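# Place the green block into the blue tray

## Task

Get the green block into the blue tray without the robot toppling or being left leaning; nothing may be knocked or moved outside the work area.

## Robot and tools

The robot is an RB-Y1: a two-wheel drive base with two rear casters, a folding torso (squat, shift, pitch, yaw), a head with pan and tilt, and two seven-joint arms, each with a parallel gripper. The cameras are head_camera (896x504), left_wrist_camera and right_wrist_camera (644x364 each). Each wrist camera sits in a case that sticks out sideways from the hand and can strike things. The base is 0.58 m wide. It reaches 0.10 m ahead of the drive axle and 0.57 m behind it, and a turn on the spot sweeps a radius of 0.58 m.

Frames and units. All positions are in metres in the base frame: origin on the floor midway between the drive wheels, x forward, y left, z up. Angles are in radians, and positive yaw or turn is to the left. The results print chest, left_hand and right_hand in the base frame. A hand point lies between the finger pads, 0.03 m behind the fingertips. The fingers point along the hand's -z and close along its x. base_odometry gives the base pose relative to where the scene started, counted only from wheel turns. Slipping therefore shows up as travel, and a turn caused by a bump is missed.

move runs one action. An action uses one of these forms:
(a) "base" and/or "joints", optionally with "min_time_s" and "contact_limits";
(b) "target" alone, or with "min_time_s";
(c) "contact_limits" alone.

"base" is a velocity command, not a place to go. x_m_s is forward speed (0.005 to 1.5 either sign, or 0). turn_rad_s is the turning rate to the left (0.02 to 1.509 either sign, or 0). for_s is the duration (0.1 to 5 s). Any velocity left out is 0, and the base cannot move sideways. The distance covered is roughly speed times for_s. Acceleration is 0.4 m/s², or 0.5 rad/s² when turning. The base keeps driving into furniture, so drive slowly near obstacles.

"joints" maps joint names to absolute angles (rad) or openings (m); it is never an offset. The ranges are:
- torso_squat_rad 0 to 1.2
- torso_shift_rad -0.3 to 0.6
- torso_pitch_rad -0.2 to 1.4 (positive bows forward)
- torso_yaw_rad -1.5 to 1.5
- head_pan_rad ±0.523
- head_tilt_rad -0.35 to 1.57 (positive looks down)
- shoulder pitch ±2.356 (negative swings the arm forward and up)
- left shoulder roll 0 to 3.141; right shoulder roll -3.141 to 0 (lifting the arm outward)
- elbow -2.617 to 0.01 (negative bends the forearm)
- wrist pitch -1.57 to 1.919
- forearm and hand roll about ±3.14 and ±2.705
- left_gripper_m and right_gripper_m 0 to 0.1, the clear opening between the pads

The torso also has combined limits, for example squat + shift <= 1.52 and squat - shift + pitch <= 1.57. To grip, command an opening at least 0.005 m narrower than the object. The result then says "off_target" or "done", and either is fine.

"target" is an absolute pose for one hand: side "left" or "right", then x, y, z in metres in the base frame (-3 to 3), and quat_wxyz written the way the hand lines print it. Example: {"target": {"side": "left", "x": 0.4, "y": 0.2, "z": 0.9, "quat_wxyz": [0.924, 0, -0.383, 0]}, "min_time_s": 2}. The pose is solved once into joint angles, so the hand travels on an arc. Break long moves into short steps. The hand status reads "reached" (within 10 mm and 2 degrees), "short" with the remaining error, or "refused" with a reason, in which case nothing moved.

"min_time_s" (0.1 to 8) is the shortest time the action's arm, head and torso motions may take. "contact_limits" sets the gripper current (200 to 672.5 mA; each scene starts at 672.5), and the setting lasts until you change it. "cameras" lists which images to return. "blocking" false makes the call return almost at once while the motion carries on.

wait(seconds 0 to 10, cameras) lets time pass and returns the state. stop brakes every motion still running. zoom_image(camera, region [x0,y0,x1,y1] in pixels, at most 504 by 504) magnifies part of the newest image. finished_scene ends the scene for good, and the block must then stay in the tray with the robot left alone. read_manual only returns licence texts.

Reading results. "move" is "done", or else the worst status among the motions. base_status reports "done (sent for a of b s)". joint_status and the hand statuses report one of:
- moving
- done
- off_target (stopped away from its target and may still be pushing)
- contact_stop (torso only)
- time_out
- limit_stop_at_<name> (a self-collision guard)
- not_followed (an arm command withheld because the arms would collide)

If a move is refused or stopped unexpectedly, the remaining move and wait calls in that reply are skipped. lidar_m gives 12 distances, one per 30° sector, starting straight ahead and going counter-clockwise, measured in a plane 0.23 m above the floor. motor_effort shows the percentage load on each wheel. A high value while the base is at rest means it is pushing against something. The lines for joint torques, external torques and wrist force help reveal contact and whether an object is held. A MOTOR HOT line warns of overheating, and at 80 °C an arm is braked for 30 to 60 s. A torque fault freezes the robot for 10 s.

Avoid these:
- tipping the robot (fast bends, a bowed torso during sudden stops, loads held far forward, driving into furniture with the body snagging)
- arms pressing or striking each other (keep roughly 0.5 rad of shoulder roll outward when both arms reach forward)
- dropping the block from any height, or letting go of it while it is still moving
- slamming into or pushing hard on fixed objects
- knocking anything out of the work area

The scene clock runs while you think, so keep replies short.

Each tool is called as a command line: name --argument value for each argument, lists and objects as JSON in quotes; but a table of rows of numbers goes row by row, as --pt "numbers of a row", without its own name.

## Session

move

Scene clock: 0.00 s.
Joint torques (N m): no reading
External joint torques (N m): no reading
Wrist force (N): no reading
Wrist torque (N m): no reading
Wrist force, peak (N): no reading
base_odometry: x=+0.000 y=+0.000 heading=+0.000
lidar_m: 2.67 1.84 1.69 1.75 2.49 2.30 2.32 2.71 2.51 2.15 3.08 2.80
base_status: not commanded
joint_positions: torso_squat_rad=+0.350 torso_shift_rad=+0.000 torso_pitch_rad=+0.000 torso_yaw_rad=+0.000 left_shoulder_pitch_rad=+0.020 left_shoulder_roll_rad=+0.004 left_shoulder_yaw_rad=-0.044 left_elbow_rad=-0.246 left_forearm_roll_rad=-0.048 left_wrist_pitch_rad=-0.049 left_hand_roll_rad=-0.025 left_gripper_m=+0.099 right_shoulder_pitch_rad=+0.015 right_shoulder_roll_rad=-0.018 right_shoulder_yaw_rad=+0.001 right_elbow_rad=-0.299 right_forearm_roll_rad=-0.040 right_wrist_pitch_rad=-0.043 right_hand_roll_rad=+0.024 right_gripper_m=+0.101 head_pan_rad=+0.000 head_tilt_rad=+0.400
joint_status: not commanded
wheel_motors_off: 0
motor_effort: left_wheel=+1 right_wheel=+1
chest: x=-0.2280 y=-0.0006 z=+1.2475 quat_wxyz=(+1.000, +0.000, +0.000, +0.000) (m; base frame)
left_hand: x=-0.1119 y=+0.2171 z=+0.5728 quat_wxyz=(+0.989, +0.003, -0.138, -0.055) (m; base frame)
right_hand: x=-0.0842 y=-0.2347 z=+0.5785 quat_wxyz=(+0.986, -0.008, -0.163, -0.009) (m; base frame)
pictures: head_camera, left_wrist_camera, right_wrist_camera

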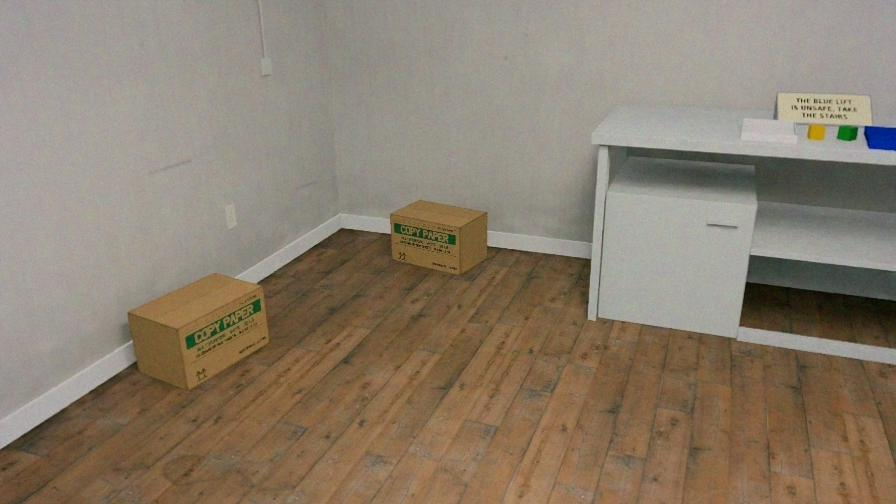

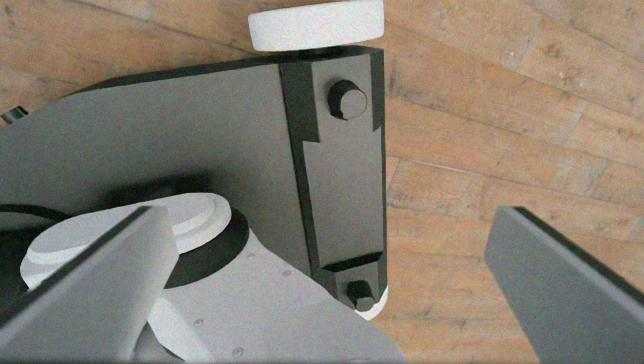

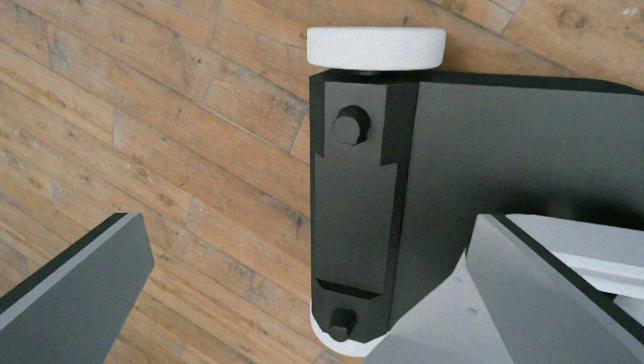

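move --base '{"turn_rad_s":-0.4,"for_s":1.5}' --cameras '["head_camera"]'

zoom_image --camera "head_camera" --region '[350, 40, 800, 293]'

Scene clock: 3.57 s.
Joint torques (N m): left_arm=[-1.94 -0.66 0.89 -1.42 -0.19 -0.71 0.05] | right_arm=[-2.22 -0.1 -0.55 -1.59 -0.18 -0.89 0.35]
External joint torques (N m): left_arm=[0.35 -0.77 0.88 -0.12 -0.2 -0.09 0.07] | right_arm=[0.63 0.86 -0.48 0.18 -0.24 -0.22 0.33]
Wrist force (N): left_arm=[-0.8 1.7 -7.7] | right_arm=[-2.1 -0.6 -6.8]
Wrist torque (N m): left_arm=[-0.37 0.03 0.08] | right_arm=[0.22 0.11 -0.19]
Wrist force, peak (N): left_arm=[-1.1 2.2 -8.2] | right_arm=[-2.0 -0.5 -7.0]
move: done
base_odometry: x=+0.000 y=+0.000 heading=-0.600
lidar_m: 2.82 2.80 2.34 1.70 1.76 2.54 2.29 2.32 2.79 2.52 2.14 3.03
base_status: done (sent for 1.5 of 1.5 s)
joint_positions: torso_squat_rad=+0.350 torso_shift_rad=+0.000 torso_pitch_rad=+0.000 torso_yaw_rad=+0.000 left_shoulder_pitch_rad=+0.020 left_shoulder_roll_rad=+0.004 left_shoulder_yaw_rad=-0.044 left_elbow_rad=-0.246 left_forearm_roll_rad=-0.048 left_wrist_pitch_rad=-0.049 left_hand_roll_rad=-0.025 left_gripper_m=+0.099 right_shoulder_pitch_rad=+0.015 right_shoulder_roll_rad=-0.018 right_shoulder_yaw_rad=+0.001 right_elbow_rad=-0.299 right_forearm_roll_rad=-0.040 right_wrist_pitch_rad=-0.043 right_hand_roll_rad=+0.024 right_gripper_m=+0.101 head_pan_rad=+0.000 head_tilt_rad=+0.400
joint_status: not commanded
wheel_motors_off: 0
motor_effort: left_wheel=+4(25) right_wheel=+1(19)
chest: x=-0.2280 y=-0.0006 z=+1.2475 quat_wxyz=(+1.000, +0.000, +0.000, +0.000) (m; base frame)
left_hand: x=-0.1119 y=+0.2171 z=+0.5728 quat_wxyz=(+0.989, +0.003, -0.138, -0.055) (m; base frame)
right_hand: x=-0.0842 y=-0.2347 z=+0.5785 quat_wxyz=(+0.986, -0.008, -0.163, -0.009) (m; base frame)
pictures: head_camera

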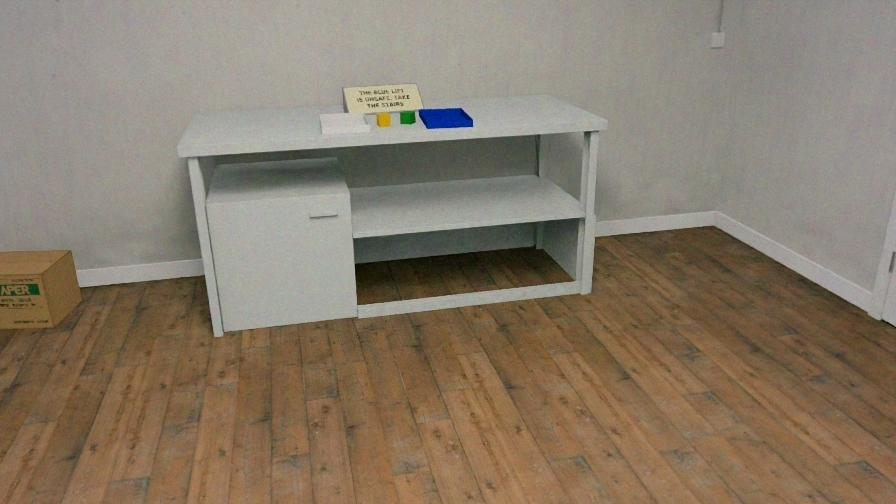

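Scaled by 1.120 from the camera's 896x504 image, which has a finer 1280x720 frame.

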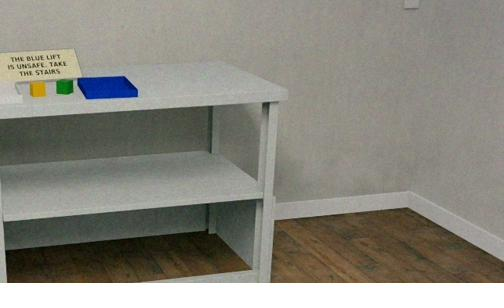

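move --base '{"turn_rad_s":0.05,"for_s":1.1}'

move --base '{"x_m_s":0.4,"for_s":5}'

move --base '{"turn_rad_s":0.19,"for_s":1}' --joints '{"head_tilt_rad":0.75}' --cameras '["head_camera"]'

Scene clock: 5.93 s.
Joint torques (N m): left_arm=[-2.1 -0.67 0.84 -1.35 -0.13 -0.68 0.04] | right_arm=[-2.26 0.13 0.23 -1.76 -0.02 -0.85 0.32]
External joint torques (N m): left_arm=[0.2 -0.78 0.83 -0.05 -0.14 -0.06 0.05] | right_arm=[0.58 1.09 0.29 0.02 -0.09 -0.18 0.31]
Wrist force (N): left_arm=[-1.0 1.9 -7.8] | right_arm=[-2.0 -0.6 -6.8]
Wrist torque (N m): left_arm=[-0.41 0.03 0.07] | right_arm=[0.22 0.13 -0.19]
Wrist force, peak (N): left_arm=[-0.7 1.9 -8.3] | right_arm=[-2.2 -0.4 -7.0]
move: done
base_odometry: x=+0.000 y=+0.000 heading=-0.545
lidar_m: 2.82 2.83 1.85 1.71 1.80 2.51 2.29 2.32 2.76 2.51 2.16 3.09
base_status: done (sent for 1.1 of 1.1 s)
joint_positions: torso_squat_rad=+0.350 torso_shift_rad=+0.000 torso_pitch_rad=+0.000 torso_yaw_rad=+0.000 left_shoulder_pitch_rad=+0.020 left_shoulder_roll_rad=+0.004 left_shoulder_yaw_rad=-0.044 left_elbow_rad=-0.246 left_forearm_roll_rad=-0.048 left_wrist_pitch_rad=-0.049 left_hand_roll_rad=-0.025 left_gripper_m=+0.099 right_shoulder_pitch_rad=+0.015 right_shoulder_roll_rad=-0.018 right_shoulder_yaw_rad=+0.001 right_elbow_rad=-0.299 right_forearm_roll_rad=-0.040 right_wrist_pitch_rad=-0.043 right_hand_roll_rad=+0.024 right_gripper_m=+0.101 head_pan_rad=+0.000 head_tilt_rad=+0.400
joint_status: not commanded
wheel_motors_off: 0
motor_effort: left_wheel=-4(17) right_wheel=-1(15)
chest: x=-0.2280 y=-0.0006 z=+1.2475 quat_wxyz=(+1.000, +0.000, +0.000, +0.000) (m; base frame)
left_hand: x=-0.1119 y=+0.2171 z=+0.5728 quat_wxyz=(+0.989, +0.003, -0.138, -0.055) (m; base frame)
right_hand: x=-0.0842 y=-0.2347 z=+0.5785 quat_wxyz=(+0.986, -0.008, -0.163, -0.009) (m; base frame)
pictures: none

Scene clock: 12.37 s.
Joint torques (N m): left_arm=[-1.78 -0.6 0.79 -1.29 -0.14 -0.66 0] | right_arm=[-2.17 0.09 -0.28 -1.69 0.08 -0.68 0.37]
External joint torques (N m): left_arm=[0.52 -0.71 0.78 0.01 -0.14 -0.05 0.02] | right_arm=[0.68 1.05 -0.21 0.09 0.02 -0.01 0.36]
Wrist force (N): left_arm=[-0.8 2.2 -7.8] | right_arm=[-2.1 -0.3 -6.9]
Wrist torque (N m): left_arm=[-0.44 0.06 0.06] | right_arm=[0.18 0.10 -0.19]
Wrist force, peak (N): left_arm=[-1.1 1.7 -8.4] | right_arm=[-1.8 -0.7 -7.0]
move: done
base_odometry: x=+1.710 y=-1.038 heading=-0.546
lidar_m: 0.84 0.83 1.04 1.93 2.01 2.68 4.28 3.75 2.18 2.22 2.22 1.31
base_status: done (sent for 5 of 5 s)
joint_positions: torso_squat_rad=+0.350 torso_shift_rad=+0.000 torso_pitch_rad=+0.000 torso_yaw_rad=+0.000 left_shoulder_pitch_rad=+0.020 left_shoulder_roll_rad=+0.004 left_shoulder_yaw_rad=-0.044 left_elbow_rad=-0.246 left_forearm_roll_rad=-0.048 left_wrist_pitch_rad=-0.049 left_hand_roll_rad=-0.025 left_gripper_m=+0.099 right_shoulder_pitch_rad=+0.015 right_shoulder_roll_rad=-0.018 right_shoulder_yaw_rad=+0.001 right_elbow_rad=-0.299 right_forearm_roll_rad=-0.040 right_wrist_pitch_rad=-0.043 right_hand_roll_rad=+0.024 right_gripper_m=+0.101 head_pan_rad=+0.000 head_tilt_rad=+0.400
joint_status: not commanded
wheel_motors_off: 0
motor_effort: left_wheel=-8(24) right_wheel=+6(31)
chest: x=-0.2280 y=-0.0006 z=+1.2475 quat_wxyz=(+1.000, +0.000, +0.000, +0.000) (m; base frame)
left_hand: x=-0.1119 y=+0.2171 z=+0.5728 quat_wxyz=(+0.989, +0.003, -0.138, -0.055) (m; base frame)
right_hand: x=-0.0841 y=-0.2347 z=+0.5785 quat_wxyz=(+0.986, -0.008, -0.163, -0.009) (m; base frame)
pictures: none

Scene clock: 14.30 s.
Joint torques (N m): left_arm=[-1.8 -0.49 0.79 -1.26 -0.17 -0.75 0.12] | right_arm=[-2.22 -0.31 0.2 -1.79 0.04 -0.85 0.5]
External joint torques (N m): left_arm=[0.49 -0.61 0.77 0.04 -0.18 -0.13 0.13] | right_arm=[0.62 0.65 0.27 -0.01 -0.02 -0.18 0.48]
Wrist force (N): left_arm=[-0.6 1.7 -7.8] | right_arm=[-2.0 -0.4 -6.7]
Wrist torque (N m): left_arm=[-0.41 0.06 0.06] | right_arm=[0.20 0.12 -0.19]
Wrist force, peak (N): left_arm=[-1.1 1.8 -8.2] | right_arm=[-2.1 -0.4 -7.0]
move: done
base_odometry: x=+1.710 y=-1.038 heading=-0.356
lidar_m: 0.83 0.89 1.78 1.93 2.31 3.14 4.28 3.05 2.18 2.22 1.32 1.54
base_status: done (sent for 1 of 1 s)
joint_positions: torso_squat_rad=+0.350 torso_shift_rad=+0.000 torso_pitch_rad=+0.000 torso_yaw_rad=+0.000 left_shoulder_pitch_rad=+0.020 left_shoulder_roll_rad=+0.004 left_shoulder_yaw_rad=-0.044 left_elbow_rad=-0.246 left_forearm_roll_rad=-0.048 left_wrist_pitch_rad=-0.049 left_hand_roll_rad=-0.025 left_gripper_m=+0.099 right_shoulder_pitch_rad=+0.015 right_shoulder_roll_rad=-0.018 right_shoulder_yaw_rad=+0.001 right_elbow_rad=-0.299 right_forearm_roll_rad=-0.040 right_wrist_pitch_rad=-0.043 right_hand_roll_rad=+0.024 right_gripper_m=+0.101 head_pan_rad=+0.000 head_tilt_rad=+0.750
joint_status: all done
wheel_motors_off: 0
motor_effort: left_wheel=-5(27) right_wheel=-2(25)
chest: x=-0.2280 y=-0.0006 z=+1.2475 quat_wxyz=(+1.000, +0.000, +0.000, +0.000) (m; base frame)
left_hand: x=-0.1119 y=+0.2171 z=+0.5729 quat_wxyz=(+0.989, +0.003, -0.138, -0.055) (m; base frame)
right_hand: x=-0.0842 y=-0.2347 z=+0.5785 quat_wxyz=(+0.986, -0.008, -0.163, -0.009) (m; base frame)
pictures: head_camera

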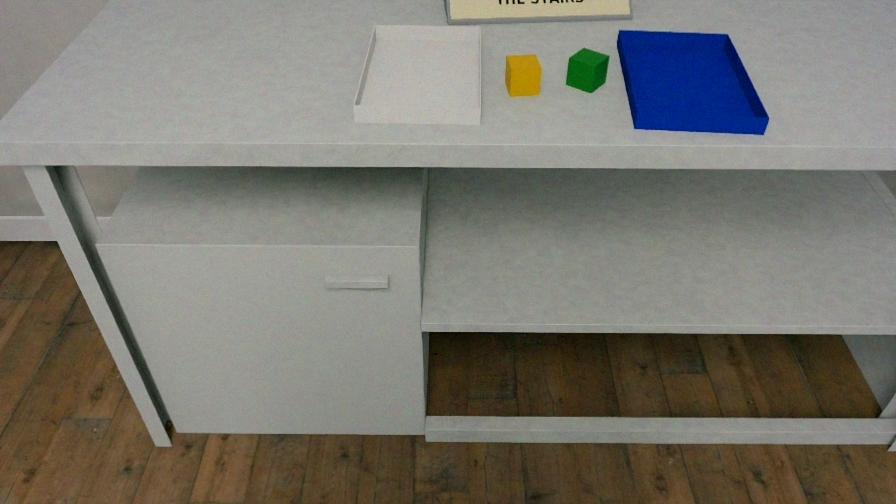

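zoom_image --camera "head_camera" --region '[480, 20, 780, 140]'

move --joints '{"torso_pitch_rad":0.6,"head_tilt_rad":0.4}' --min_time_s 3

move --joints '{"right_shoulder_pitch_rad":0.5,"right_shoulder_roll_rad":-0.3,"right_elbow_rad":-2.3}' --min_time_s 2.5

move --target '{"side":"right","x":0.35,"y":-0.25,"z":1.05,"quat_wxyz":[0.966,0,-0.259,0]}' --min_time_s 3 --cameras '["all"]'

Scaled by 1.680 from the camera's 896x504 image, which has a finer 1280x720 frame.

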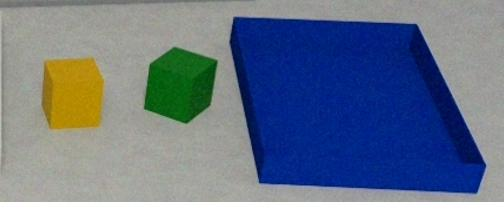

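Scene clock: 18.10 s.
Joint torques (N m): left_arm=[13.13 -0.52 0.84 4.35 -0.15 0.59 0.14] | right_arm=[12.52 0.08 -0.55 4.36 -0.15 0.48 0.24]
External joint torques (N m): left_arm=[0.4 -0.73 0.83 -0.33 -0.13 0.09 0.12] | right_arm=[-0.32 0.93 -0.24 0.14 -0.07 0.03 0.25]
Wrist force (N): left_arm=[2.9 2.5 -7.6] | right_arm=[1.4 -0.6 -6.9]
Wrist torque (N m): left_arm=[-0.45 0.24 0.06] | right_arm=[0.21 0.28 -0.18]
Wrist force, peak (N): left_arm=[1.5 2.0 -8.5] | right_arm=[-0.8 -0.5 -7.3]
move: done
base_odometry: x=+1.710 y=-1.038 heading=-0.356
lidar_m: 0.84 0.88 1.78 1.94 2.31 3.14 4.27 3.08 2.17 2.21 1.30 1.52
base_status: not commanded
joint_positions: torso_squat_rad=+0.350 torso_shift_rad=+0.000 torso_pitch_rad=+0.600 torso_yaw_rad=+0.000 left_shoulder_pitch_rad=+0.020 left_shoulder_roll_rad=+0.004 left_shoulder_yaw_rad=-0.044 left_elbow_rad=-0.246 left_forearm_roll_rad=-0.048 left_wrist_pitch_rad=-0.049 left_hand_roll_rad=-0.025 left_gripper_m=+0.099 right_shoulder_pitch_rad=+0.015 right_shoulder_roll_rad=-0.018 right_shoulder_yaw_rad=+0.001 right_elbow_rad=-0.299 right_forearm_roll_rad=-0.040 right_wrist_pitch_rad=-0.043 right_hand_roll_rad=+0.024 right_gripper_m=+0.101 head_pan_rad=+0.000 head_tilt_rad=+0.400
joint_status: all done
wheel_motors_off: 0
motor_effort: left_wheel=-6(6) right_wheel=-2(2)
chest: x=-0.0533 y=-0.0006 z=+1.1934 quat_wxyz=(+0.955, +0.000, +0.296, +0.000) (m; base frame)
left_hand: x=-0.3385 y=+0.2171 z=+0.5711 quat_wxyz=(+0.985, -0.013, +0.161, -0.054) (m; base frame)
right_hand: x=-0.3122 y=-0.2347 z=+0.5601 quat_wxyz=(+0.991, -0.011, +0.135, -0.006) (m; base frame)
pictures: none

Scene clock: 20.90 s.
Joint torques (N m): left_arm=[13.15 -0.34 0.95 4.38 -0.19 0.49 0.11] | right_arm=[7.84 -2.68 -2.96 -8.93 0.19 -1.9 0.23]
External joint torques (N m): left_arm=[0.41 -0.54 0.93 -0.29 -0.17 -0.01 0.09] | right_arm=[1.23 0.72 0.01 -0.26 0 -0.12 0.19]
Wrist force (N): left_arm=[2.8 2.3 -7.7] | right_arm=[-5.4 0.5 -2.8]
Wrist torque (N m): left_arm=[-0.43 0.26 0.04] | right_arm=[0.14 -0.05 -0.26]
Wrist force, peak (N): left_arm=[2.9 2.5 -8.1] | right_arm=[-3.3 0.1 -7.1]
move: done
base_odometry: x=+1.710 y=-1.038 heading=-0.356
lidar_m: 0.84 0.87 1.77 1.93 2.33 3.14 4.27 3.04 2.18 2.22 1.31 1.54
base_status: not commanded
joint_positions: torso_squat_rad=+0.350 torso_shift_rad=+0.000 torso_pitch_rad=+0.600 torso_yaw_rad=+0.000 left_shoulder_pitch_rad=+0.020 left_shoulder_roll_rad=+0.004 left_shoulder_yaw_rad=-0.044 left_elbow_rad=-0.246 left_forearm_roll_rad=-0.048 left_wrist_pitch_rad=-0.049 left_hand_roll_rad=-0.025 left_gripper_m=+0.099 right_shoulder_pitch_rad=+0.500 right_shoulder_roll_rad=-0.300 right_shoulder_yaw_rad=+0.001 right_elbow_rad=-2.300 right_forearm_roll_rad=-0.040 right_wrist_pitch_rad=-0.043 right_hand_roll_rad=+0.024 right_gripper_m=+0.101 head_pan_rad=+0.000 head_tilt_rad=+0.400
joint_status: all done
wheel_motors_off: 0
motor_effort: left_wheel=-6(6) right_wheel=-2(2)
chest: x=-0.0533 y=-0.0006 z=+1.1934 quat_wxyz=(+0.955, +0.000, +0.296, +0.000) (m; base frame)
left_hand: x=-0.3385 y=+0.2171 z=+0.5711 quat_wxyz=(+0.985, -0.013, +0.161, -0.054) (m; base frame)
right_hand: x=+0.2118 y=-0.2790 z=+0.9194 quat_wxyz=(+0.803, -0.058, -0.578, +0.132) (m; base frame)
pictures: none

Scene clock: 24.23 s.
Joint torques (N m): left_arm=[13.05 -0.43 0.85 4.4 -0.17 0.46 0.11] | right_arm=[-10.28 -10.37 -8.89 -3.52 0.48 -0.54 0.02]
External joint torques (N m): left_arm=[0.32 -0.63 0.84 -0.28 -0.16 -0.04 0.09] | right_arm=[-0.09 0.36 -2.18 -0.19 -0.33 0.13 -0.01]
Wrist force (N): left_arm=[2.3 2.7 -7.7] | right_arm=[-2.9 -0.7 -6.5]
Wrist torque (N m): left_arm=[-0.47 0.16 0.07] | right_arm=[0.20 0.06 -0.19]
Wrist force, peak (N): left_arm=[2.6 2.3 -8.0] | right_arm=[-5.2 -1.6 -5.4]
move: done
base_odometry: x=+1.710 y=-1.038 heading=-0.356
lidar_m: 0.84 0.88 1.78 1.94 2.31 3.13 4.28 3.05 2.19 2.21 1.30 1.54
base_status: not commanded
joint_positions: torso_squat_rad=+0.350 torso_shift_rad=+0.000 torso_pitch_rad=+0.600 torso_yaw_rad=+0.000 left_shoulder_pitch_rad=+0.020 left_shoulder_roll_rad=+0.004 left_shoulder_yaw_rad=-0.044 left_elbow_rad=-0.246 left_forearm_roll_rad=-0.048 left_wrist_pitch_rad=-0.049 left_hand_roll_rad=-0.025 left_gripper_m=+0.099 right_shoulder_pitch_rad=-0.820 right_shoulder_roll_rad=-0.957 right_shoulder_yaw_rad=-0.074 right_elbow_rad=-2.429 right_forearm_roll_rad=-0.805 right_wrist_pitch_rad=+1.919 right_hand_roll_rad=-0.814 right_gripper_m=+0.101 head_pan_rad=+0.000 head_tilt_rad=+0.400
joint_status: all done
wheel_motors_off: 0
motor_effort: left_wheel=-6(6) right_wheel=-1(2)
chest: x=-0.0533 y=-0.0006 z=+1.1934 quat_wxyz=(+0.955, +0.000, +0.296, +0.000) (m; base frame)
left_hand: x=-0.3385 y=+0.2171 z=+0.5711 quat_wxyz=(+0.985, -0.013, +0.161, -0.054) (m; base frame)
right_hand: x=+0.3498 y=-0.2502 z=+1.0498 quat_wxyz=(+0.966, +0.000, -0.259, +0.000) (m; base frame)
right_hand_status: reached (checked arc, planned for 3.0 s): 0 mm and 0.0 deg off.
pictures: head_camera, left_wrist_camera, right_wrist_camera

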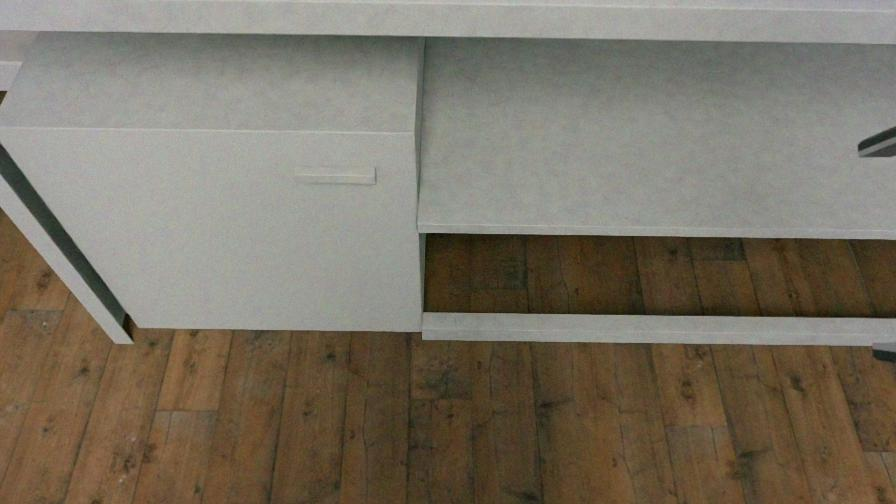

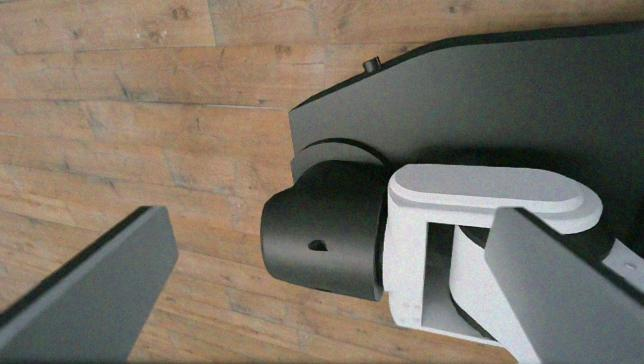

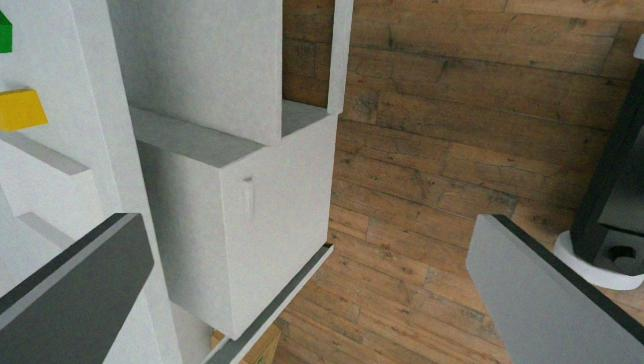

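move --base '{"x_m_s":0.2,"for_s":2.4}' --joints '{"head_tilt_rad":0.45}' --cameras '["head_camera","right_wrist_camera"]'

zoom_image --camera "head_camera" --region '[392, 0, 896, 283]'

Scene clock: 27.77 s.
Joint torques (N m): left_arm=[13.56 -0.34 0.96 4.51 -0.26 0.49 0.08] | right_arm=[-9.78 -9.46 -8.27 -3.43 0.65 -0.6 0.16]
External joint torques (N m): left_arm=[0.83 -0.55 0.95 -0.16 -0.24 -0.01 0.07] | right_arm=[0.41 1.27 -1.56 -0.1 -0.16 0.07 0.14]
Wrist force (N): left_arm=[2.6 2.6 -7.7] | right_arm=[-2.7 -0.8 -6.5]
Wrist torque (N m): left_arm=[-0.43 0.22 0.04] | right_arm=[0.21 0.08 -0.19]
Wrist force, peak (N): left_arm=[2.7 2.4 -8.6] | right_arm=[-2.8 -0.9 -6.8]
move: done
base_odometry: x=+2.160 y=-1.205 heading=-0.356
lidar_m: 0.36 0.38 0.54 1.92 2.06 3.01 4.76 2.53 2.31 1.11 1.12 1.02
base_status: done (sent for 2.4 of 2.4 s)
joint_positions: torso_squat_rad=+0.350 torso_shift_rad=+0.000 torso_pitch_rad=+0.600 torso_yaw_rad=+0.000 left_shoulder_pitch_rad=+0.020 left_shoulder_roll_rad=+0.004 left_shoulder_yaw_rad=-0.044 left_elbow_rad=-0.246 left_forearm_roll_rad=-0.048 left_wrist_pitch_rad=-0.049 left_hand_roll_rad=-0.025 left_gripper_m=+0.099 right_shoulder_pitch_rad=-0.820 right_shoulder_roll_rad=-0.957 right_shoulder_yaw_rad=-0.074 right_elbow_rad=-2.429 right_forearm_roll_rad=-0.805 right_wrist_pitch_rad=+1.919 right_hand_roll_rad=-0.814 right_gripper_m=+0.101 head_pan_rad=+0.000 head_tilt_rad=+0.450
joint_status: all done
wheel_motors_off: 0
motor_effort: left_wheel=+1(23) right_wheel=-2(26)
chest: x=-0.0532 y=-0.0006 z=+1.1934 quat_wxyz=(+0.955, +0.000, +0.296, +0.000) (m; base frame)
left_hand: x=-0.3384 y=+0.2171 z=+0.5711 quat_wxyz=(+0.985, -0.013, +0.161, -0.054) (m; base frame)
right_hand: x=+0.3499 y=-0.2502 z=+1.0498 quat_wxyz=(+0.966, +0.000, -0.259, +0.000) (m; base frame)
pictures: head_camera, right_wrist_camera

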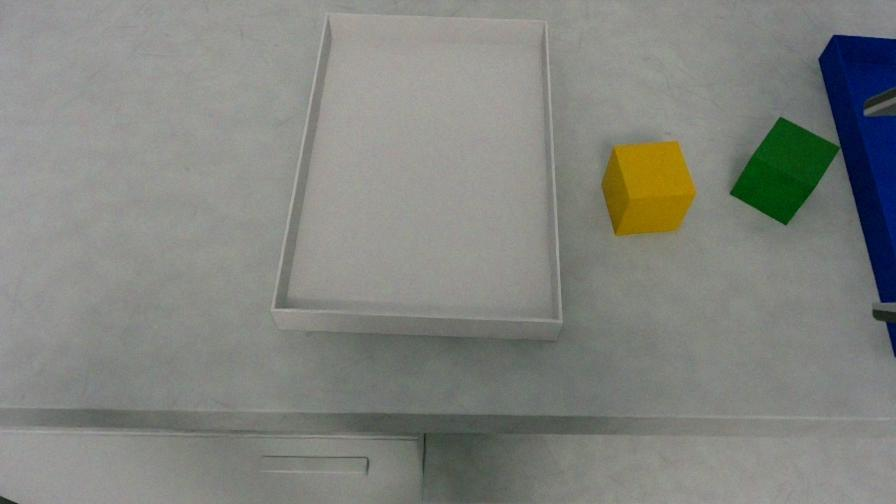

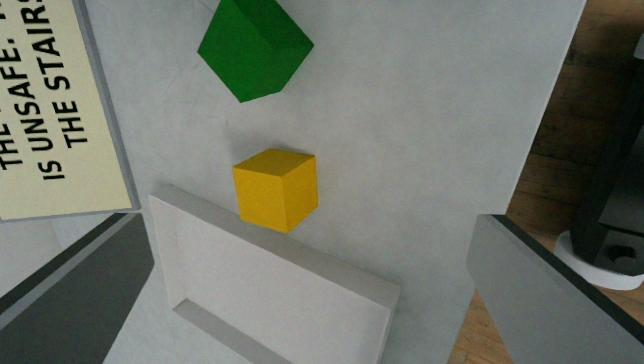

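Scaled by 1.000.

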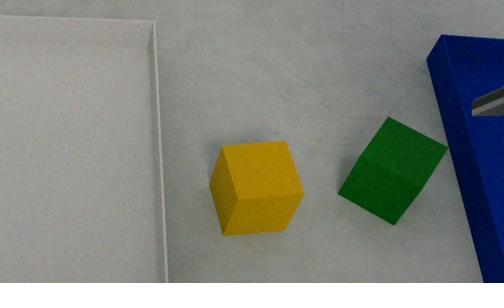

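move --base '{"x_m_s":0.07,"for_s":1}' --joints '{"right_gripper_m":0.08}'

move --target '{"side":"right","x":0.43,"y":-0.272,"z":1.0,"quat_wxyz":[0.948,0,0,-0.317]}' --min_time_s 3 --cameras '["head_camera","right_wrist_camera"]'

Scene clock: 30.20 s.
Joint torques (N m): left_arm=[13.63 -0.4 0.82 4.38 -0.2 0.47 0.1] | right_arm=[-9.97 -9.84 -7.98 -3.18 0.49 -0.49 0.15]
External joint torques (N m): left_arm=[0.9 -0.6 0.8 -0.3 -0.19 -0.03 0.08] | right_arm=[0.22 0.88 -1.27 0.15 -0.32 0.18 0.13]
Wrist force (N): left_arm=[2.8 2.2 -7.2] | right_arm=[-2.8 -0.8 -6.5]
Wrist torque (N m): left_arm=[-0.42 0.22 0.07] | right_arm=[0.21 0.06 -0.19]
Wrist force, peak (N): left_arm=[3.1 2.6 -7.9] | right_arm=[-2.5 -0.8 -6.9]
move: done
base_odometry: x=+2.226 y=-1.230 heading=-0.356
lidar_m: 0.28 0.29 0.44 1.94 2.05 3.07 4.84 2.55 2.33 1.09 1.16 0.97
base_status: done (sent for 1 of 1 s)
joint_positions: torso_squat_rad=+0.350 torso_shift_rad=+0.000 torso_pitch_rad=+0.600 torso_yaw_rad=+0.000 left_shoulder_pitch_rad=+0.020 left_shoulder_roll_rad=+0.004 left_shoulder_yaw_rad=-0.044 left_elbow_rad=-0.246 left_forearm_roll_rad=-0.048 left_wrist_pitch_rad=-0.049 left_hand_roll_rad=-0.025 left_gripper_m=+0.099 right_shoulder_pitch_rad=-0.820 right_shoulder_roll_rad=-0.957 right_shoulder_yaw_rad=-0.074 right_elbow_rad=-2.429 right_forearm_roll_rad=-0.805 right_wrist_pitch_rad=+1.919 right_hand_roll_rad=-0.814 right_gripper_m=+0.080 head_pan_rad=+0.000 head_tilt_rad=+0.450
joint_status: all done
wheel_motors_off: 0
motor_effort: left_wheel=+1(22) right_wheel=-2(17)
chest: x=-0.0532 y=-0.0006 z=+1.1934 quat_wxyz=(+0.955, +0.000, +0.296, +0.000) (m; base frame)
left_hand: x=-0.3384 y=+0.2171 z=+0.5711 quat_wxyz=(+0.985, -0.013, +0.161, -0.054) (m; base frame)
right_hand: x=+0.3498 y=-0.2502 z=+1.0498 quat_wxyz=(+0.966, +0.000, -0.259, +0.000) (m; base frame)
pictures: none

Scene clock: 33.53 s.
Joint torques (N m): left_arm=[13.34 -0.23 0.79 4.42 -0.15 0.5 0.07] | right_arm=[-18.97 -11.6 -6.61 -3.65 0.12 0.07 0.06]
External joint torques (N m): left_arm=[0.61 -0.43 0.78 -0.26 -0.13 0 0.06] | right_arm=[-0.7 0.61 1.1 0.71 -0.08 0.09 0.05]
Wrist force (N): left_arm=[2.9 2.5 -7.5] | right_arm=[0.2 -0.7 -7.0]
Wrist torque (N m): left_arm=[-0.44 0.24 0.03] | right_arm=[0.22 0.23 -0.15]
Wrist force, peak (N): left_arm=[2.9 2.4 -8.1] | right_arm=[-0.9 -1.2 -7.4]
move: done
base_odometry: x=+2.226 y=-1.230 heading=-0.356
lidar_m: 0.28 0.28 0.44 1.94 2.03 3.09 4.82 2.53 2.31 1.10 1.14 0.97
base_status: not commanded
joint_positions: torso_squat_rad=+0.350 torso_shift_rad=+0.000 torso_pitch_rad=+0.600 torso_yaw_rad=+0.000 left_shoulder_pitch_rad=+0.020 left_shoulder_roll_rad=+0.004 left_shoulder_yaw_rad=-0.044 left_elbow_rad=-0.246 left_forearm_roll_rad=-0.048 left_wrist_pitch_rad=-0.049 left_hand_roll_rad=-0.025 left_gripper_m=+0.099 right_shoulder_pitch_rad=-1.357 right_shoulder_roll_rad=-0.971 right_shoulder_yaw_rad=+0.320 right_elbow_rad=-1.445 right_forearm_roll_rad=-1.049 right_wrist_pitch_rad=+1.919 right_hand_roll_rad=-1.164 right_gripper_m=+0.080 head_pan_rad=+0.000 head_tilt_rad=+0.450
joint_status: all done
wheel_motors_off: 0
motor_effort: left_wheel=+1(1) right_wheel=-2(3)
chest: x=-0.0532 y=-0.0006 z=+1.1934 quat_wxyz=(+0.955, +0.000, +0.296, +0.000) (m; base frame)
left_hand: x=-0.3384 y=+0.2171 z=+0.5711 quat_wxyz=(+0.985, -0.013, +0.161, -0.054) (m; base frame)
right_hand: x=+0.4298 y=-0.2727 z=+1.0004 quat_wxyz=(+0.948, +0.002, -0.003, -0.318) (m; base frame)
right_hand_status: reached (checked arc, planned for 3.0 s): 1 mm and 0.4 deg off.
pictures: head_camera, right_wrist_camera

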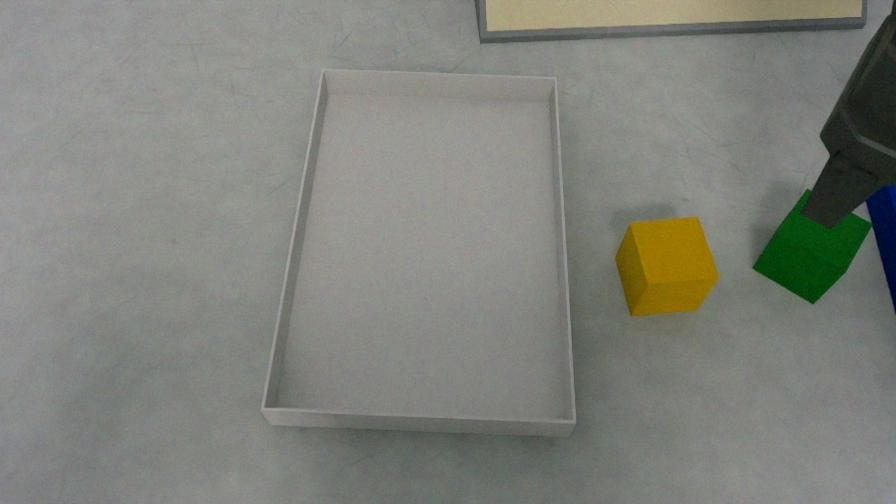

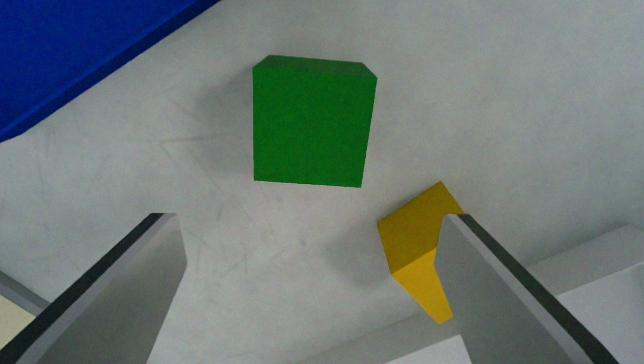

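move --target '{"side":"right","x":0.43,"y":-0.272,"z":1.06,"quat_wxyz":[0.948,0,0,-0.317]}' --min_time_s 2 --cameras '["head_camera","right_wrist_camera"]'

zoom_image --camera "right_wrist_camera" --region '[200, 0, 450, 250]'

zoom_image --camera "head_camera" --region '[596, 150, 896, 350]'

Scene clock: 36.80 s.
Joint torques (N m): left_arm=[13.69 -0.23 0.66 4.44 -0.12 0.42 0.1] | right_arm=[-19.27 -10.55 -7.52 -1.79 -0.08 0.04 -0.14]
External joint torques (N m): left_arm=[0.95 -0.44 0.64 -0.24 -0.11 -0.08 0.08] | right_arm=[-0.7 1.09 1.02 0.91 -0.28 0.05 -0.14]
Wrist force (N): left_arm=[2.4 2.0 -7.8] | right_arm=[0.3 -0.9 -7.2]
Wrist torque (N m): left_arm=[-0.36 0.21 0.04] | right_arm=[0.22 0.26 -0.15]
Wrist force, peak (N): left_arm=[3.1 2.6 -8.0] | right_arm=[0.3 -0.8 -7.4]
move: done
base_odometry: x=+2.226 y=-1.230 heading=-0.356
lidar_m: 0.28 0.30 0.44 1.95 2.04 3.06 4.82 2.57 2.31 1.09 1.15 0.97
base_status: not commanded
joint_positions: torso_squat_rad=+0.350 torso_shift_rad=+0.000 torso_pitch_rad=+0.600 torso_yaw_rad=+0.000 left_shoulder_pitch_rad=+0.020 left_shoulder_roll_rad=+0.004 left_shoulder_yaw_rad=-0.044 left_elbow_rad=-0.246 left_forearm_roll_rad=-0.048 left_wrist_pitch_rad=-0.049 left_hand_roll_rad=-0.025 left_gripper_m=+0.099 right_shoulder_pitch_rad=-1.552 right_shoulder_roll_rad=-1.124 right_shoulder_yaw_rad=+0.506 right_elbow_rad=-1.434 right_forearm_roll_rad=-1.284 right_wrist_pitch_rad=+1.919 right_hand_roll_rad=-1.240 right_gripper_m=+0.080 head_pan_rad=+0.000 head_tilt_rad=+0.450
joint_status: all done
wheel_motors_off: 0
motor_effort: left_wheel=+1(1) right_wheel=-2(3)
chest: x=-0.0532 y=-0.0006 z=+1.1934 quat_wxyz=(+0.955, +0.000, +0.296, +0.000) (m; base frame)
left_hand: x=-0.3384 y=+0.2171 z=+0.5711 quat_wxyz=(+0.985, -0.013, +0.161, -0.054) (m; base frame)
right_hand: x=+0.4300 y=-0.2720 z=+1.0599 quat_wxyz=(+0.948, +0.000, +0.000, -0.317) (m; base frame)
right_hand_status: reached (checked arc, planned for 2.0 s): 0 mm and 0.0 deg off.
pictures: head_camera, right_wrist_camera

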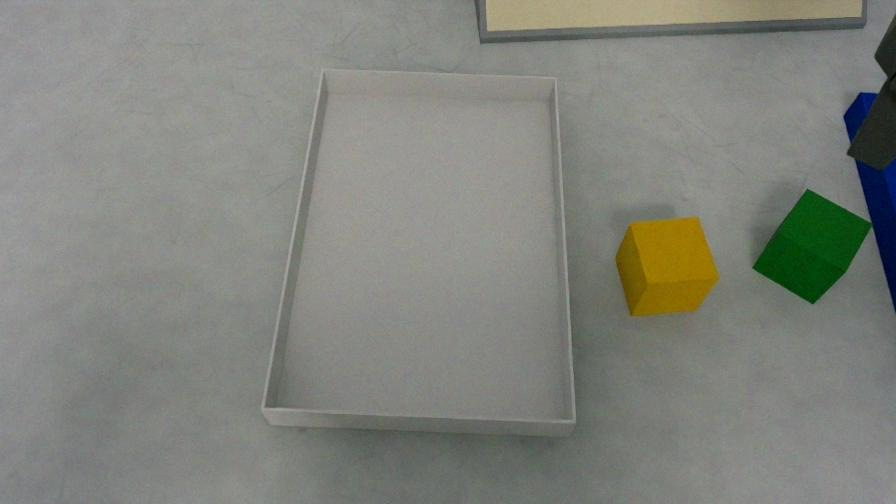

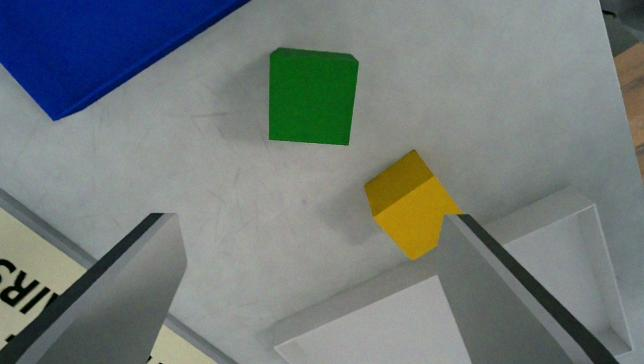

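Scaled by 2.016 from the camera's 644x364 image, which has a finer 1265x715 frame.

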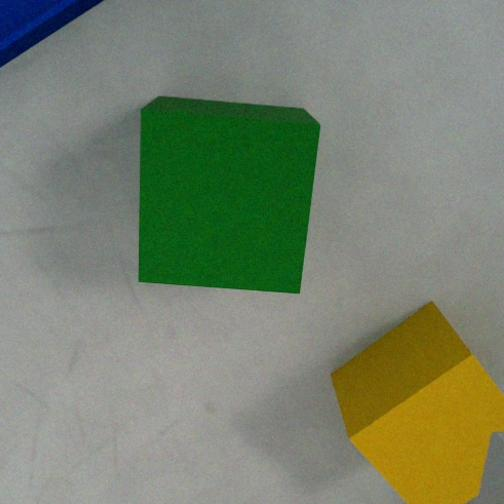

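Scaled by 1.680 from the camera's 896x504 image, which has a finer 1280x720 frame.

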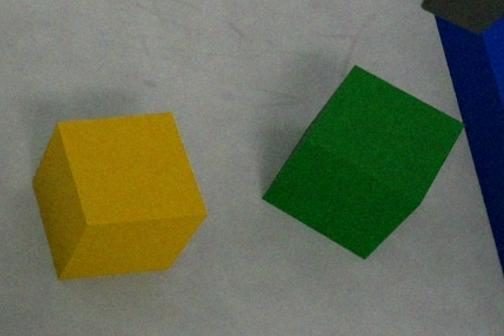

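move --target '{"side":"right","x":0.428,"y":-0.277,"z":0.935,"quat_wxyz":[0.937,0,0,-0.350]}' --min_time_s 2.5 --cameras '["head_camera","right_wrist_camera"]'

Scene clock: 40.27 s.
Joint torques (N m): left_arm=[13.32 -0.2 0.73 4.39 -0.17 0.47 0.18] | right_arm=[-16.19 -10.31 -7.51 -2.78 0.5 -0.54 0.08]
External joint torques (N m): left_arm=[0.58 -0.4 0.71 -0.28 -0.15 -0.03 0.16] | right_arm=[1.63 2.31 1.08 0.66 0.29 -0.54 0.08]
Wrist force (N): left_arm=[2.3 2.4 -7.6] | right_arm=[0.1 -1.0 -7.3]
Wrist torque (N m): left_arm=[-0.43 0.17 0.06] | right_arm=[0.21 0.20 -0.15]
Wrist force, peak (N): left_arm=[2.8 2.6 -8.0] | right_arm=[0.1 -1.1 -7.4]
move: done
base_odometry: x=+2.226 y=-1.230 heading=-0.356
lidar_m: 0.29 0.30 0.42 1.96 2.03 3.08 4.82 2.54 2.32 1.10 1.15 0.97
base_status: not commanded
joint_positions: torso_squat_rad=+0.350 torso_shift_rad=+0.000 torso_pitch_rad=+0.600 torso_yaw_rad=+0.000 left_shoulder_pitch_rad=+0.020 left_shoulder_roll_rad=+0.004 left_shoulder_yaw_rad=-0.044 left_elbow_rad=-0.246 left_forearm_roll_rad=-0.048 left_wrist_pitch_rad=-0.049 left_hand_roll_rad=-0.025 left_gripper_m=+0.099 right_shoulder_pitch_rad=-1.330 right_shoulder_roll_rad=-1.045 right_shoulder_yaw_rad=+0.572 right_elbow_rad=-1.391 right_forearm_roll_rad=-1.154 right_wrist_pitch_rad=+1.648 right_hand_roll_rad=-1.254 right_gripper_m=+0.080 head_pan_rad=+0.000 head_tilt_rad=+0.450
joint_status: all done
wheel_motors_off: 0
motor_effort: left_wheel=+1(1) right_wheel=-2(3)
chest: x=-0.0532 y=-0.0006 z=+1.1934 quat_wxyz=(+0.955, +0.000, +0.296, +0.000) (m; base frame)
left_hand: x=-0.3384 y=+0.2171 z=+0.5711 quat_wxyz=(+0.985, -0.013, +0.161, -0.054) (m; base frame)
right_hand: x=+0.4274 y=-0.2770 z=+0.9355 quat_wxyz=(+0.937, +0.000, -0.001, -0.350) (m; base frame)
right_hand_status: reached (checked arc, planned for 2.5 s): 1 mm and 0.1 deg off.
pictures: head_camera, right_wrist_camera

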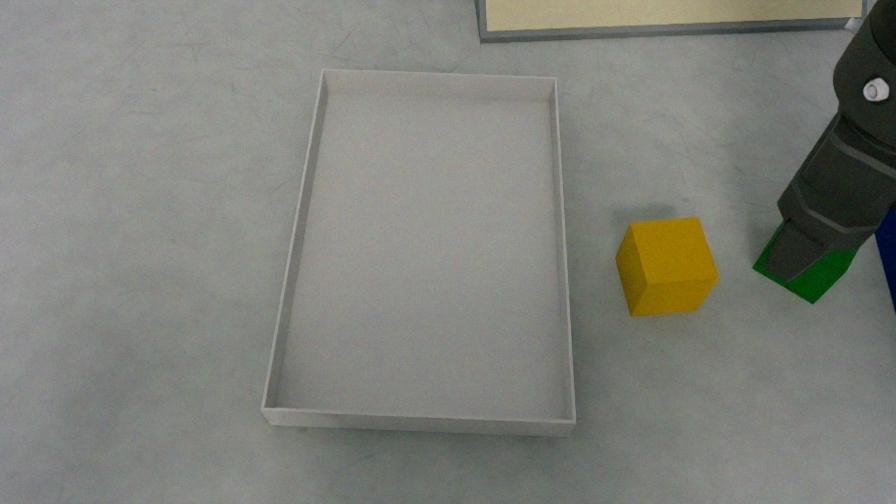

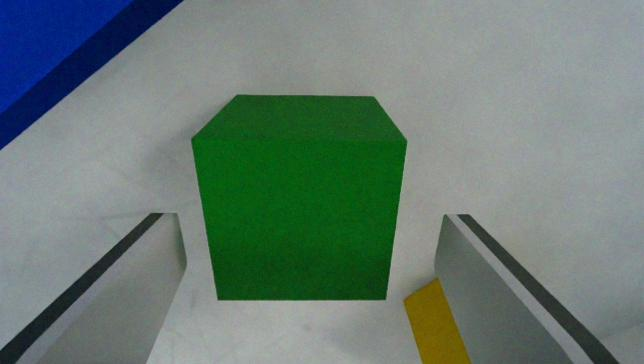

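move --target '{"side":"right","x":0.425,"y":-0.287,"z":0.908,"quat_wxyz":[0.937,0,0,-0.350]}' --min_time_s 2 --cameras '["head_camera","right_wrist_camera"]'

Scene clock: 42.83 s.
Joint torques (N m): left_arm=[13.54 -0.15 0.98 4.48 -0.23 0.53 0.13] | right_arm=[-15.29 -10.83 -7.4 -2.65 0.57 -0.48 0.8]
External joint torques (N m): left_arm=[0.8 -0.35 0.96 -0.2 -0.21 0.03 0.11] | right_arm=[2.2 2.13 1.03 0.87 0.35 -0.48 0.8]
Wrist force (N): left_arm=[3.2 2.2 -7.2] | right_arm=[0.2 -0.8 -7.4]
Wrist torque (N m): left_arm=[-0.40 0.28 0.07] | right_arm=[0.23 0.22 -0.23]
Wrist force, peak (N): left_arm=[2.7 2.7 -8.0] | right_arm=[0.2 -0.9 -7.5]
move: done
base_odometry: x=+2.226 y=-1.230 heading=-0.356
lidar_m: 0.28 0.29 0.44 1.95 2.04 3.06 4.84 2.54 2.30 1.09 1.15 0.98
base_status: not commanded
joint_positions: torso_squat_rad=+0.350 torso_shift_rad=+0.000 torso_pitch_rad=+0.600 torso_yaw_rad=+0.000 left_shoulder_pitch_rad=+0.020 left_shoulder_roll_rad=+0.004 left_shoulder_yaw_rad=-0.044 left_elbow_rad=-0.246 left_forearm_roll_rad=-0.048 left_wrist_pitch_rad=-0.049 left_hand_roll_rad=-0.025 left_gripper_m=+0.099 right_shoulder_pitch_rad=-1.285 right_shoulder_roll_rad=-1.033 right_shoulder_yaw_rad=+0.583 right_elbow_rad=-1.350 right_forearm_roll_rad=-1.133 right_wrist_pitch_rad=+1.581 right_hand_roll_rad=-1.215 right_gripper_m=+0.080 head_pan_rad=+0.000 head_tilt_rad=+0.450
joint_status: all done
wheel_motors_off: 0
motor_effort: left_wheel=+1(1) right_wheel=-2(3)
chest: x=-0.0532 y=-0.0006 z=+1.1934 quat_wxyz=(+0.955, +0.000, +0.296, +0.000) (m; base frame)
left_hand: x=-0.3384 y=+0.2171 z=+0.5711 quat_wxyz=(+0.985, -0.013, +0.161, -0.054) (m; base frame)
right_hand: x=+0.4251 y=-0.2870 z=+0.9083 quat_wxyz=(+0.937, +0.000, +0.000, -0.350) (m; base frame)
right_hand_status: reached (checked arc, planned for 2.0 s): 0 mm and 0.0 deg off.
pictures: head_camera, right_wrist_camera

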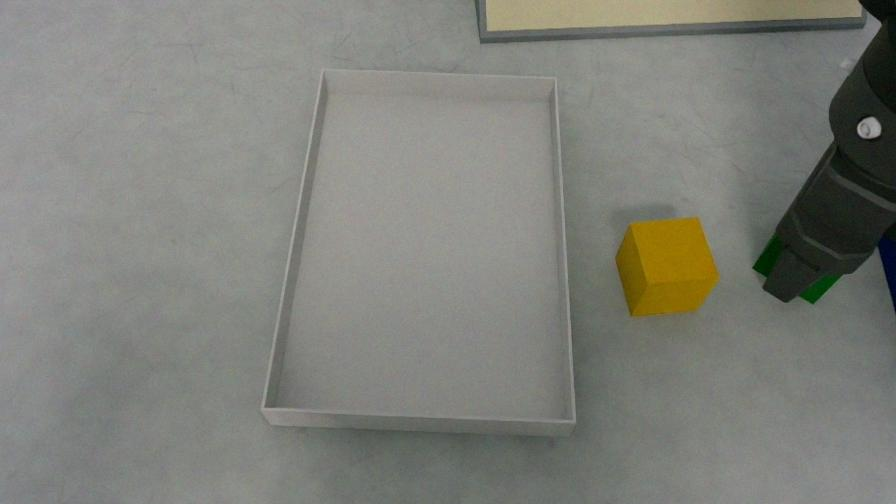

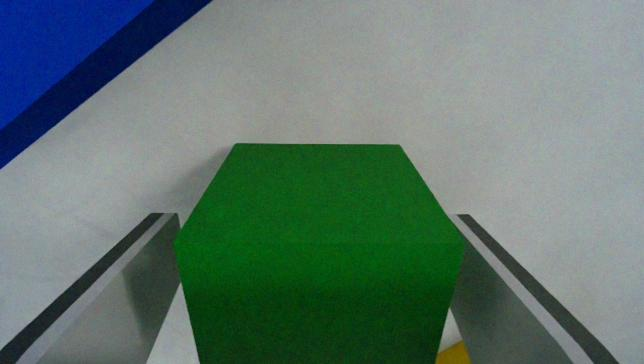

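move --joints '{"right_gripper_m":0.035}'

move --target '{"side":"right","x":0.425,"y":-0.287,"z":1.0,"quat_wxyz":[0.937,0,0,-0.350]}' --min_time_s 2.5 --cameras '["head_camera","right_wrist_camera"]'

Scene clock: 43.97 s.
Joint torques (N m): left_arm=[13.43 -0.19 1.12 4.41 -0.2 0.47 0.11] | right_arm=[-15.19 -10.41 -7.6 -2.56 0.39 -0.41 0.79]
External joint torques (N m): left_arm=[0.7 -0.4 1.1 -0.26 -0.18 -0.03 0.09] | right_arm=[2.29 2.54 0.83 0.96 0.17 -0.41 0.79]
Wrist force (N): left_arm=[2.6 2.4 -7.5] | right_arm=[0.2 -0.8 -7.1]
Wrist torque (N m): left_arm=[-0.42 0.24 0.04] | right_arm=[0.23 0.23 -0.24]
Wrist force, peak (N): left_arm=[2.7 2.7 -8.1] | right_arm=[0.2 -0.9 -7.4]
move: off_target
base_odometry: x=+2.226 y=-1.230 heading=-0.356
lidar_m: 0.28 0.29 0.45 1.96 2.04 3.08 4.83 2.56 2.31 1.11 1.15 0.95
base_status: not commanded
joint_positions: torso_squat_rad=+0.350 torso_shift_rad=+0.000 torso_pitch_rad=+0.600 torso_yaw_rad=+0.000 left_shoulder_pitch_rad=+0.020 left_shoulder_roll_rad=+0.004 left_shoulder_yaw_rad=-0.044 left_elbow_rad=-0.246 left_forearm_roll_rad=-0.048 left_wrist_pitch_rad=-0.049 left_hand_roll_rad=-0.025 left_gripper_m=+0.099 right_shoulder_pitch_rad=-1.285 right_shoulder_roll_rad=-1.033 right_shoulder_yaw_rad=+0.583 right_elbow_rad=-1.350 right_forearm_roll_rad=-1.133 right_wrist_pitch_rad=+1.581 right_hand_roll_rad=-1.215 right_gripper_m=+0.050 head_pan_rad=+0.000 head_tilt_rad=+0.450
joint_status: right_gripper_m off_target (ended at +0.050, target +0.035)
wheel_motors_off: 0
motor_effort: left_wheel=+1(1) right_wheel=-2(3)
chest: x=-0.0532 y=-0.0006 z=+1.1934 quat_wxyz=(+0.955, +0.000, +0.296, +0.000) (m; base frame)
left_hand: x=-0.3384 y=+0.2171 z=+0.5711 quat_wxyz=(+0.985, -0.013, +0.161, -0.054) (m; base frame)
right_hand: x=+0.4251 y=-0.2870 z=+0.9083 quat_wxyz=(+0.937, +0.000, +0.000, -0.350) (m; base frame)
pictures: none

Scene clock: 46.80 s.
Joint torques (N m): left_arm=[13.34 -0.47 0.81 4.4 -0.22 0.48 0.07] | right_arm=[-18.74 -12.16 -11.55 -3.47 -0.16 0.34 0.01]
External joint torques (N m): left_arm=[0.6 -0.67 0.79 -0.27 -0.21 -0.02 0.05] | right_arm=[-1.04 0.61 -2.71 -0.54 -0.37 0.34 0.01]
Wrist force (N): left_arm=[2.7 2.3 -7.8] | right_arm=[0.4 -0.7 -8.3]
Wrist torque (N m): left_arm=[-0.41 0.23 0.05] | right_arm=[0.24 0.27 -0.15]
Wrist force, peak (N): left_arm=[2.9 2.8 -7.9] | right_arm=[0.1 -0.8 -8.6]
move: done
base_odometry: x=+2.226 y=-1.230 heading=-0.356
lidar_m: 0.28 0.29 0.44 1.95 2.04 3.08 4.82 2.56 2.29 1.10 1.16 0.97
base_status: not commanded
joint_positions: torso_squat_rad=+0.350 torso_shift_rad=+0.000 torso_pitch_rad=+0.600 torso_yaw_rad=+0.000 left_shoulder_pitch_rad=+0.020 left_shoulder_roll_rad=+0.004 left_shoulder_yaw_rad=-0.044 left_elbow_rad=-0.246 left_forearm_roll_rad=-0.048 left_wrist_pitch_rad=-0.049 left_hand_roll_rad=-0.025 left_gripper_m=+0.099 right_shoulder_pitch_rad=-1.401 right_shoulder_roll_rad=-1.128 right_shoulder_yaw_rad=+0.515 right_elbow_rad=-1.453 right_forearm_roll_rad=-1.239 right_wrist_pitch_rad=+1.782 right_hand_roll_rad=-1.271 right_gripper_m=+0.050 head_pan_rad=+0.000 head_tilt_rad=+0.450
joint_status: all done
wheel_motors_off: 0
motor_effort: left_wheel=+1(1) right_wheel=-2(3)
chest: x=-0.0532 y=-0.0006 z=+1.1934 quat_wxyz=(+0.955, +0.000, +0.296, +0.000) (m; base frame)
left_hand: x=-0.3384 y=+0.2171 z=+0.5711 quat_wxyz=(+0.985, -0.013, +0.161, -0.054) (m; base frame)
right_hand: x=+0.4248 y=-0.2870 z=+0.9996 quat_wxyz=(+0.937, +0.000, +0.000, -0.350) (m; base frame)
right_hand_status: reached (checked arc, planned for 2.5 s): 0 mm and 0.1 deg off.
pictures: head_camera, right_wrist_camera

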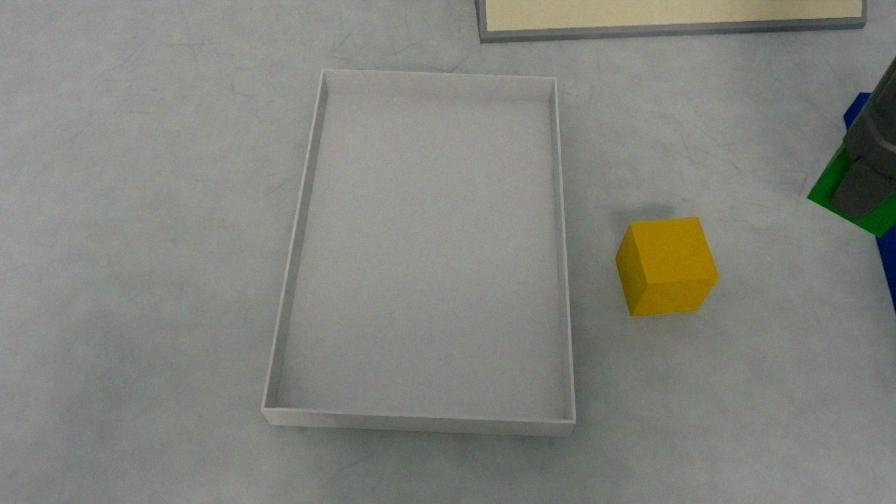

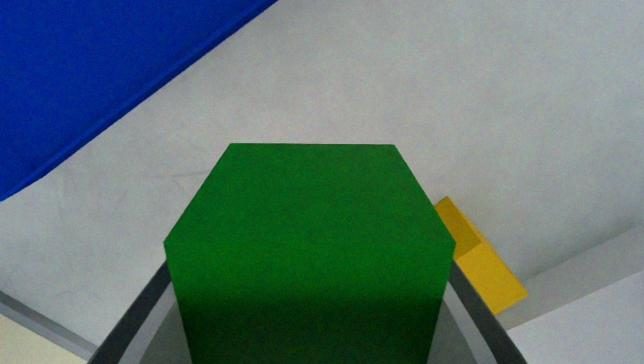

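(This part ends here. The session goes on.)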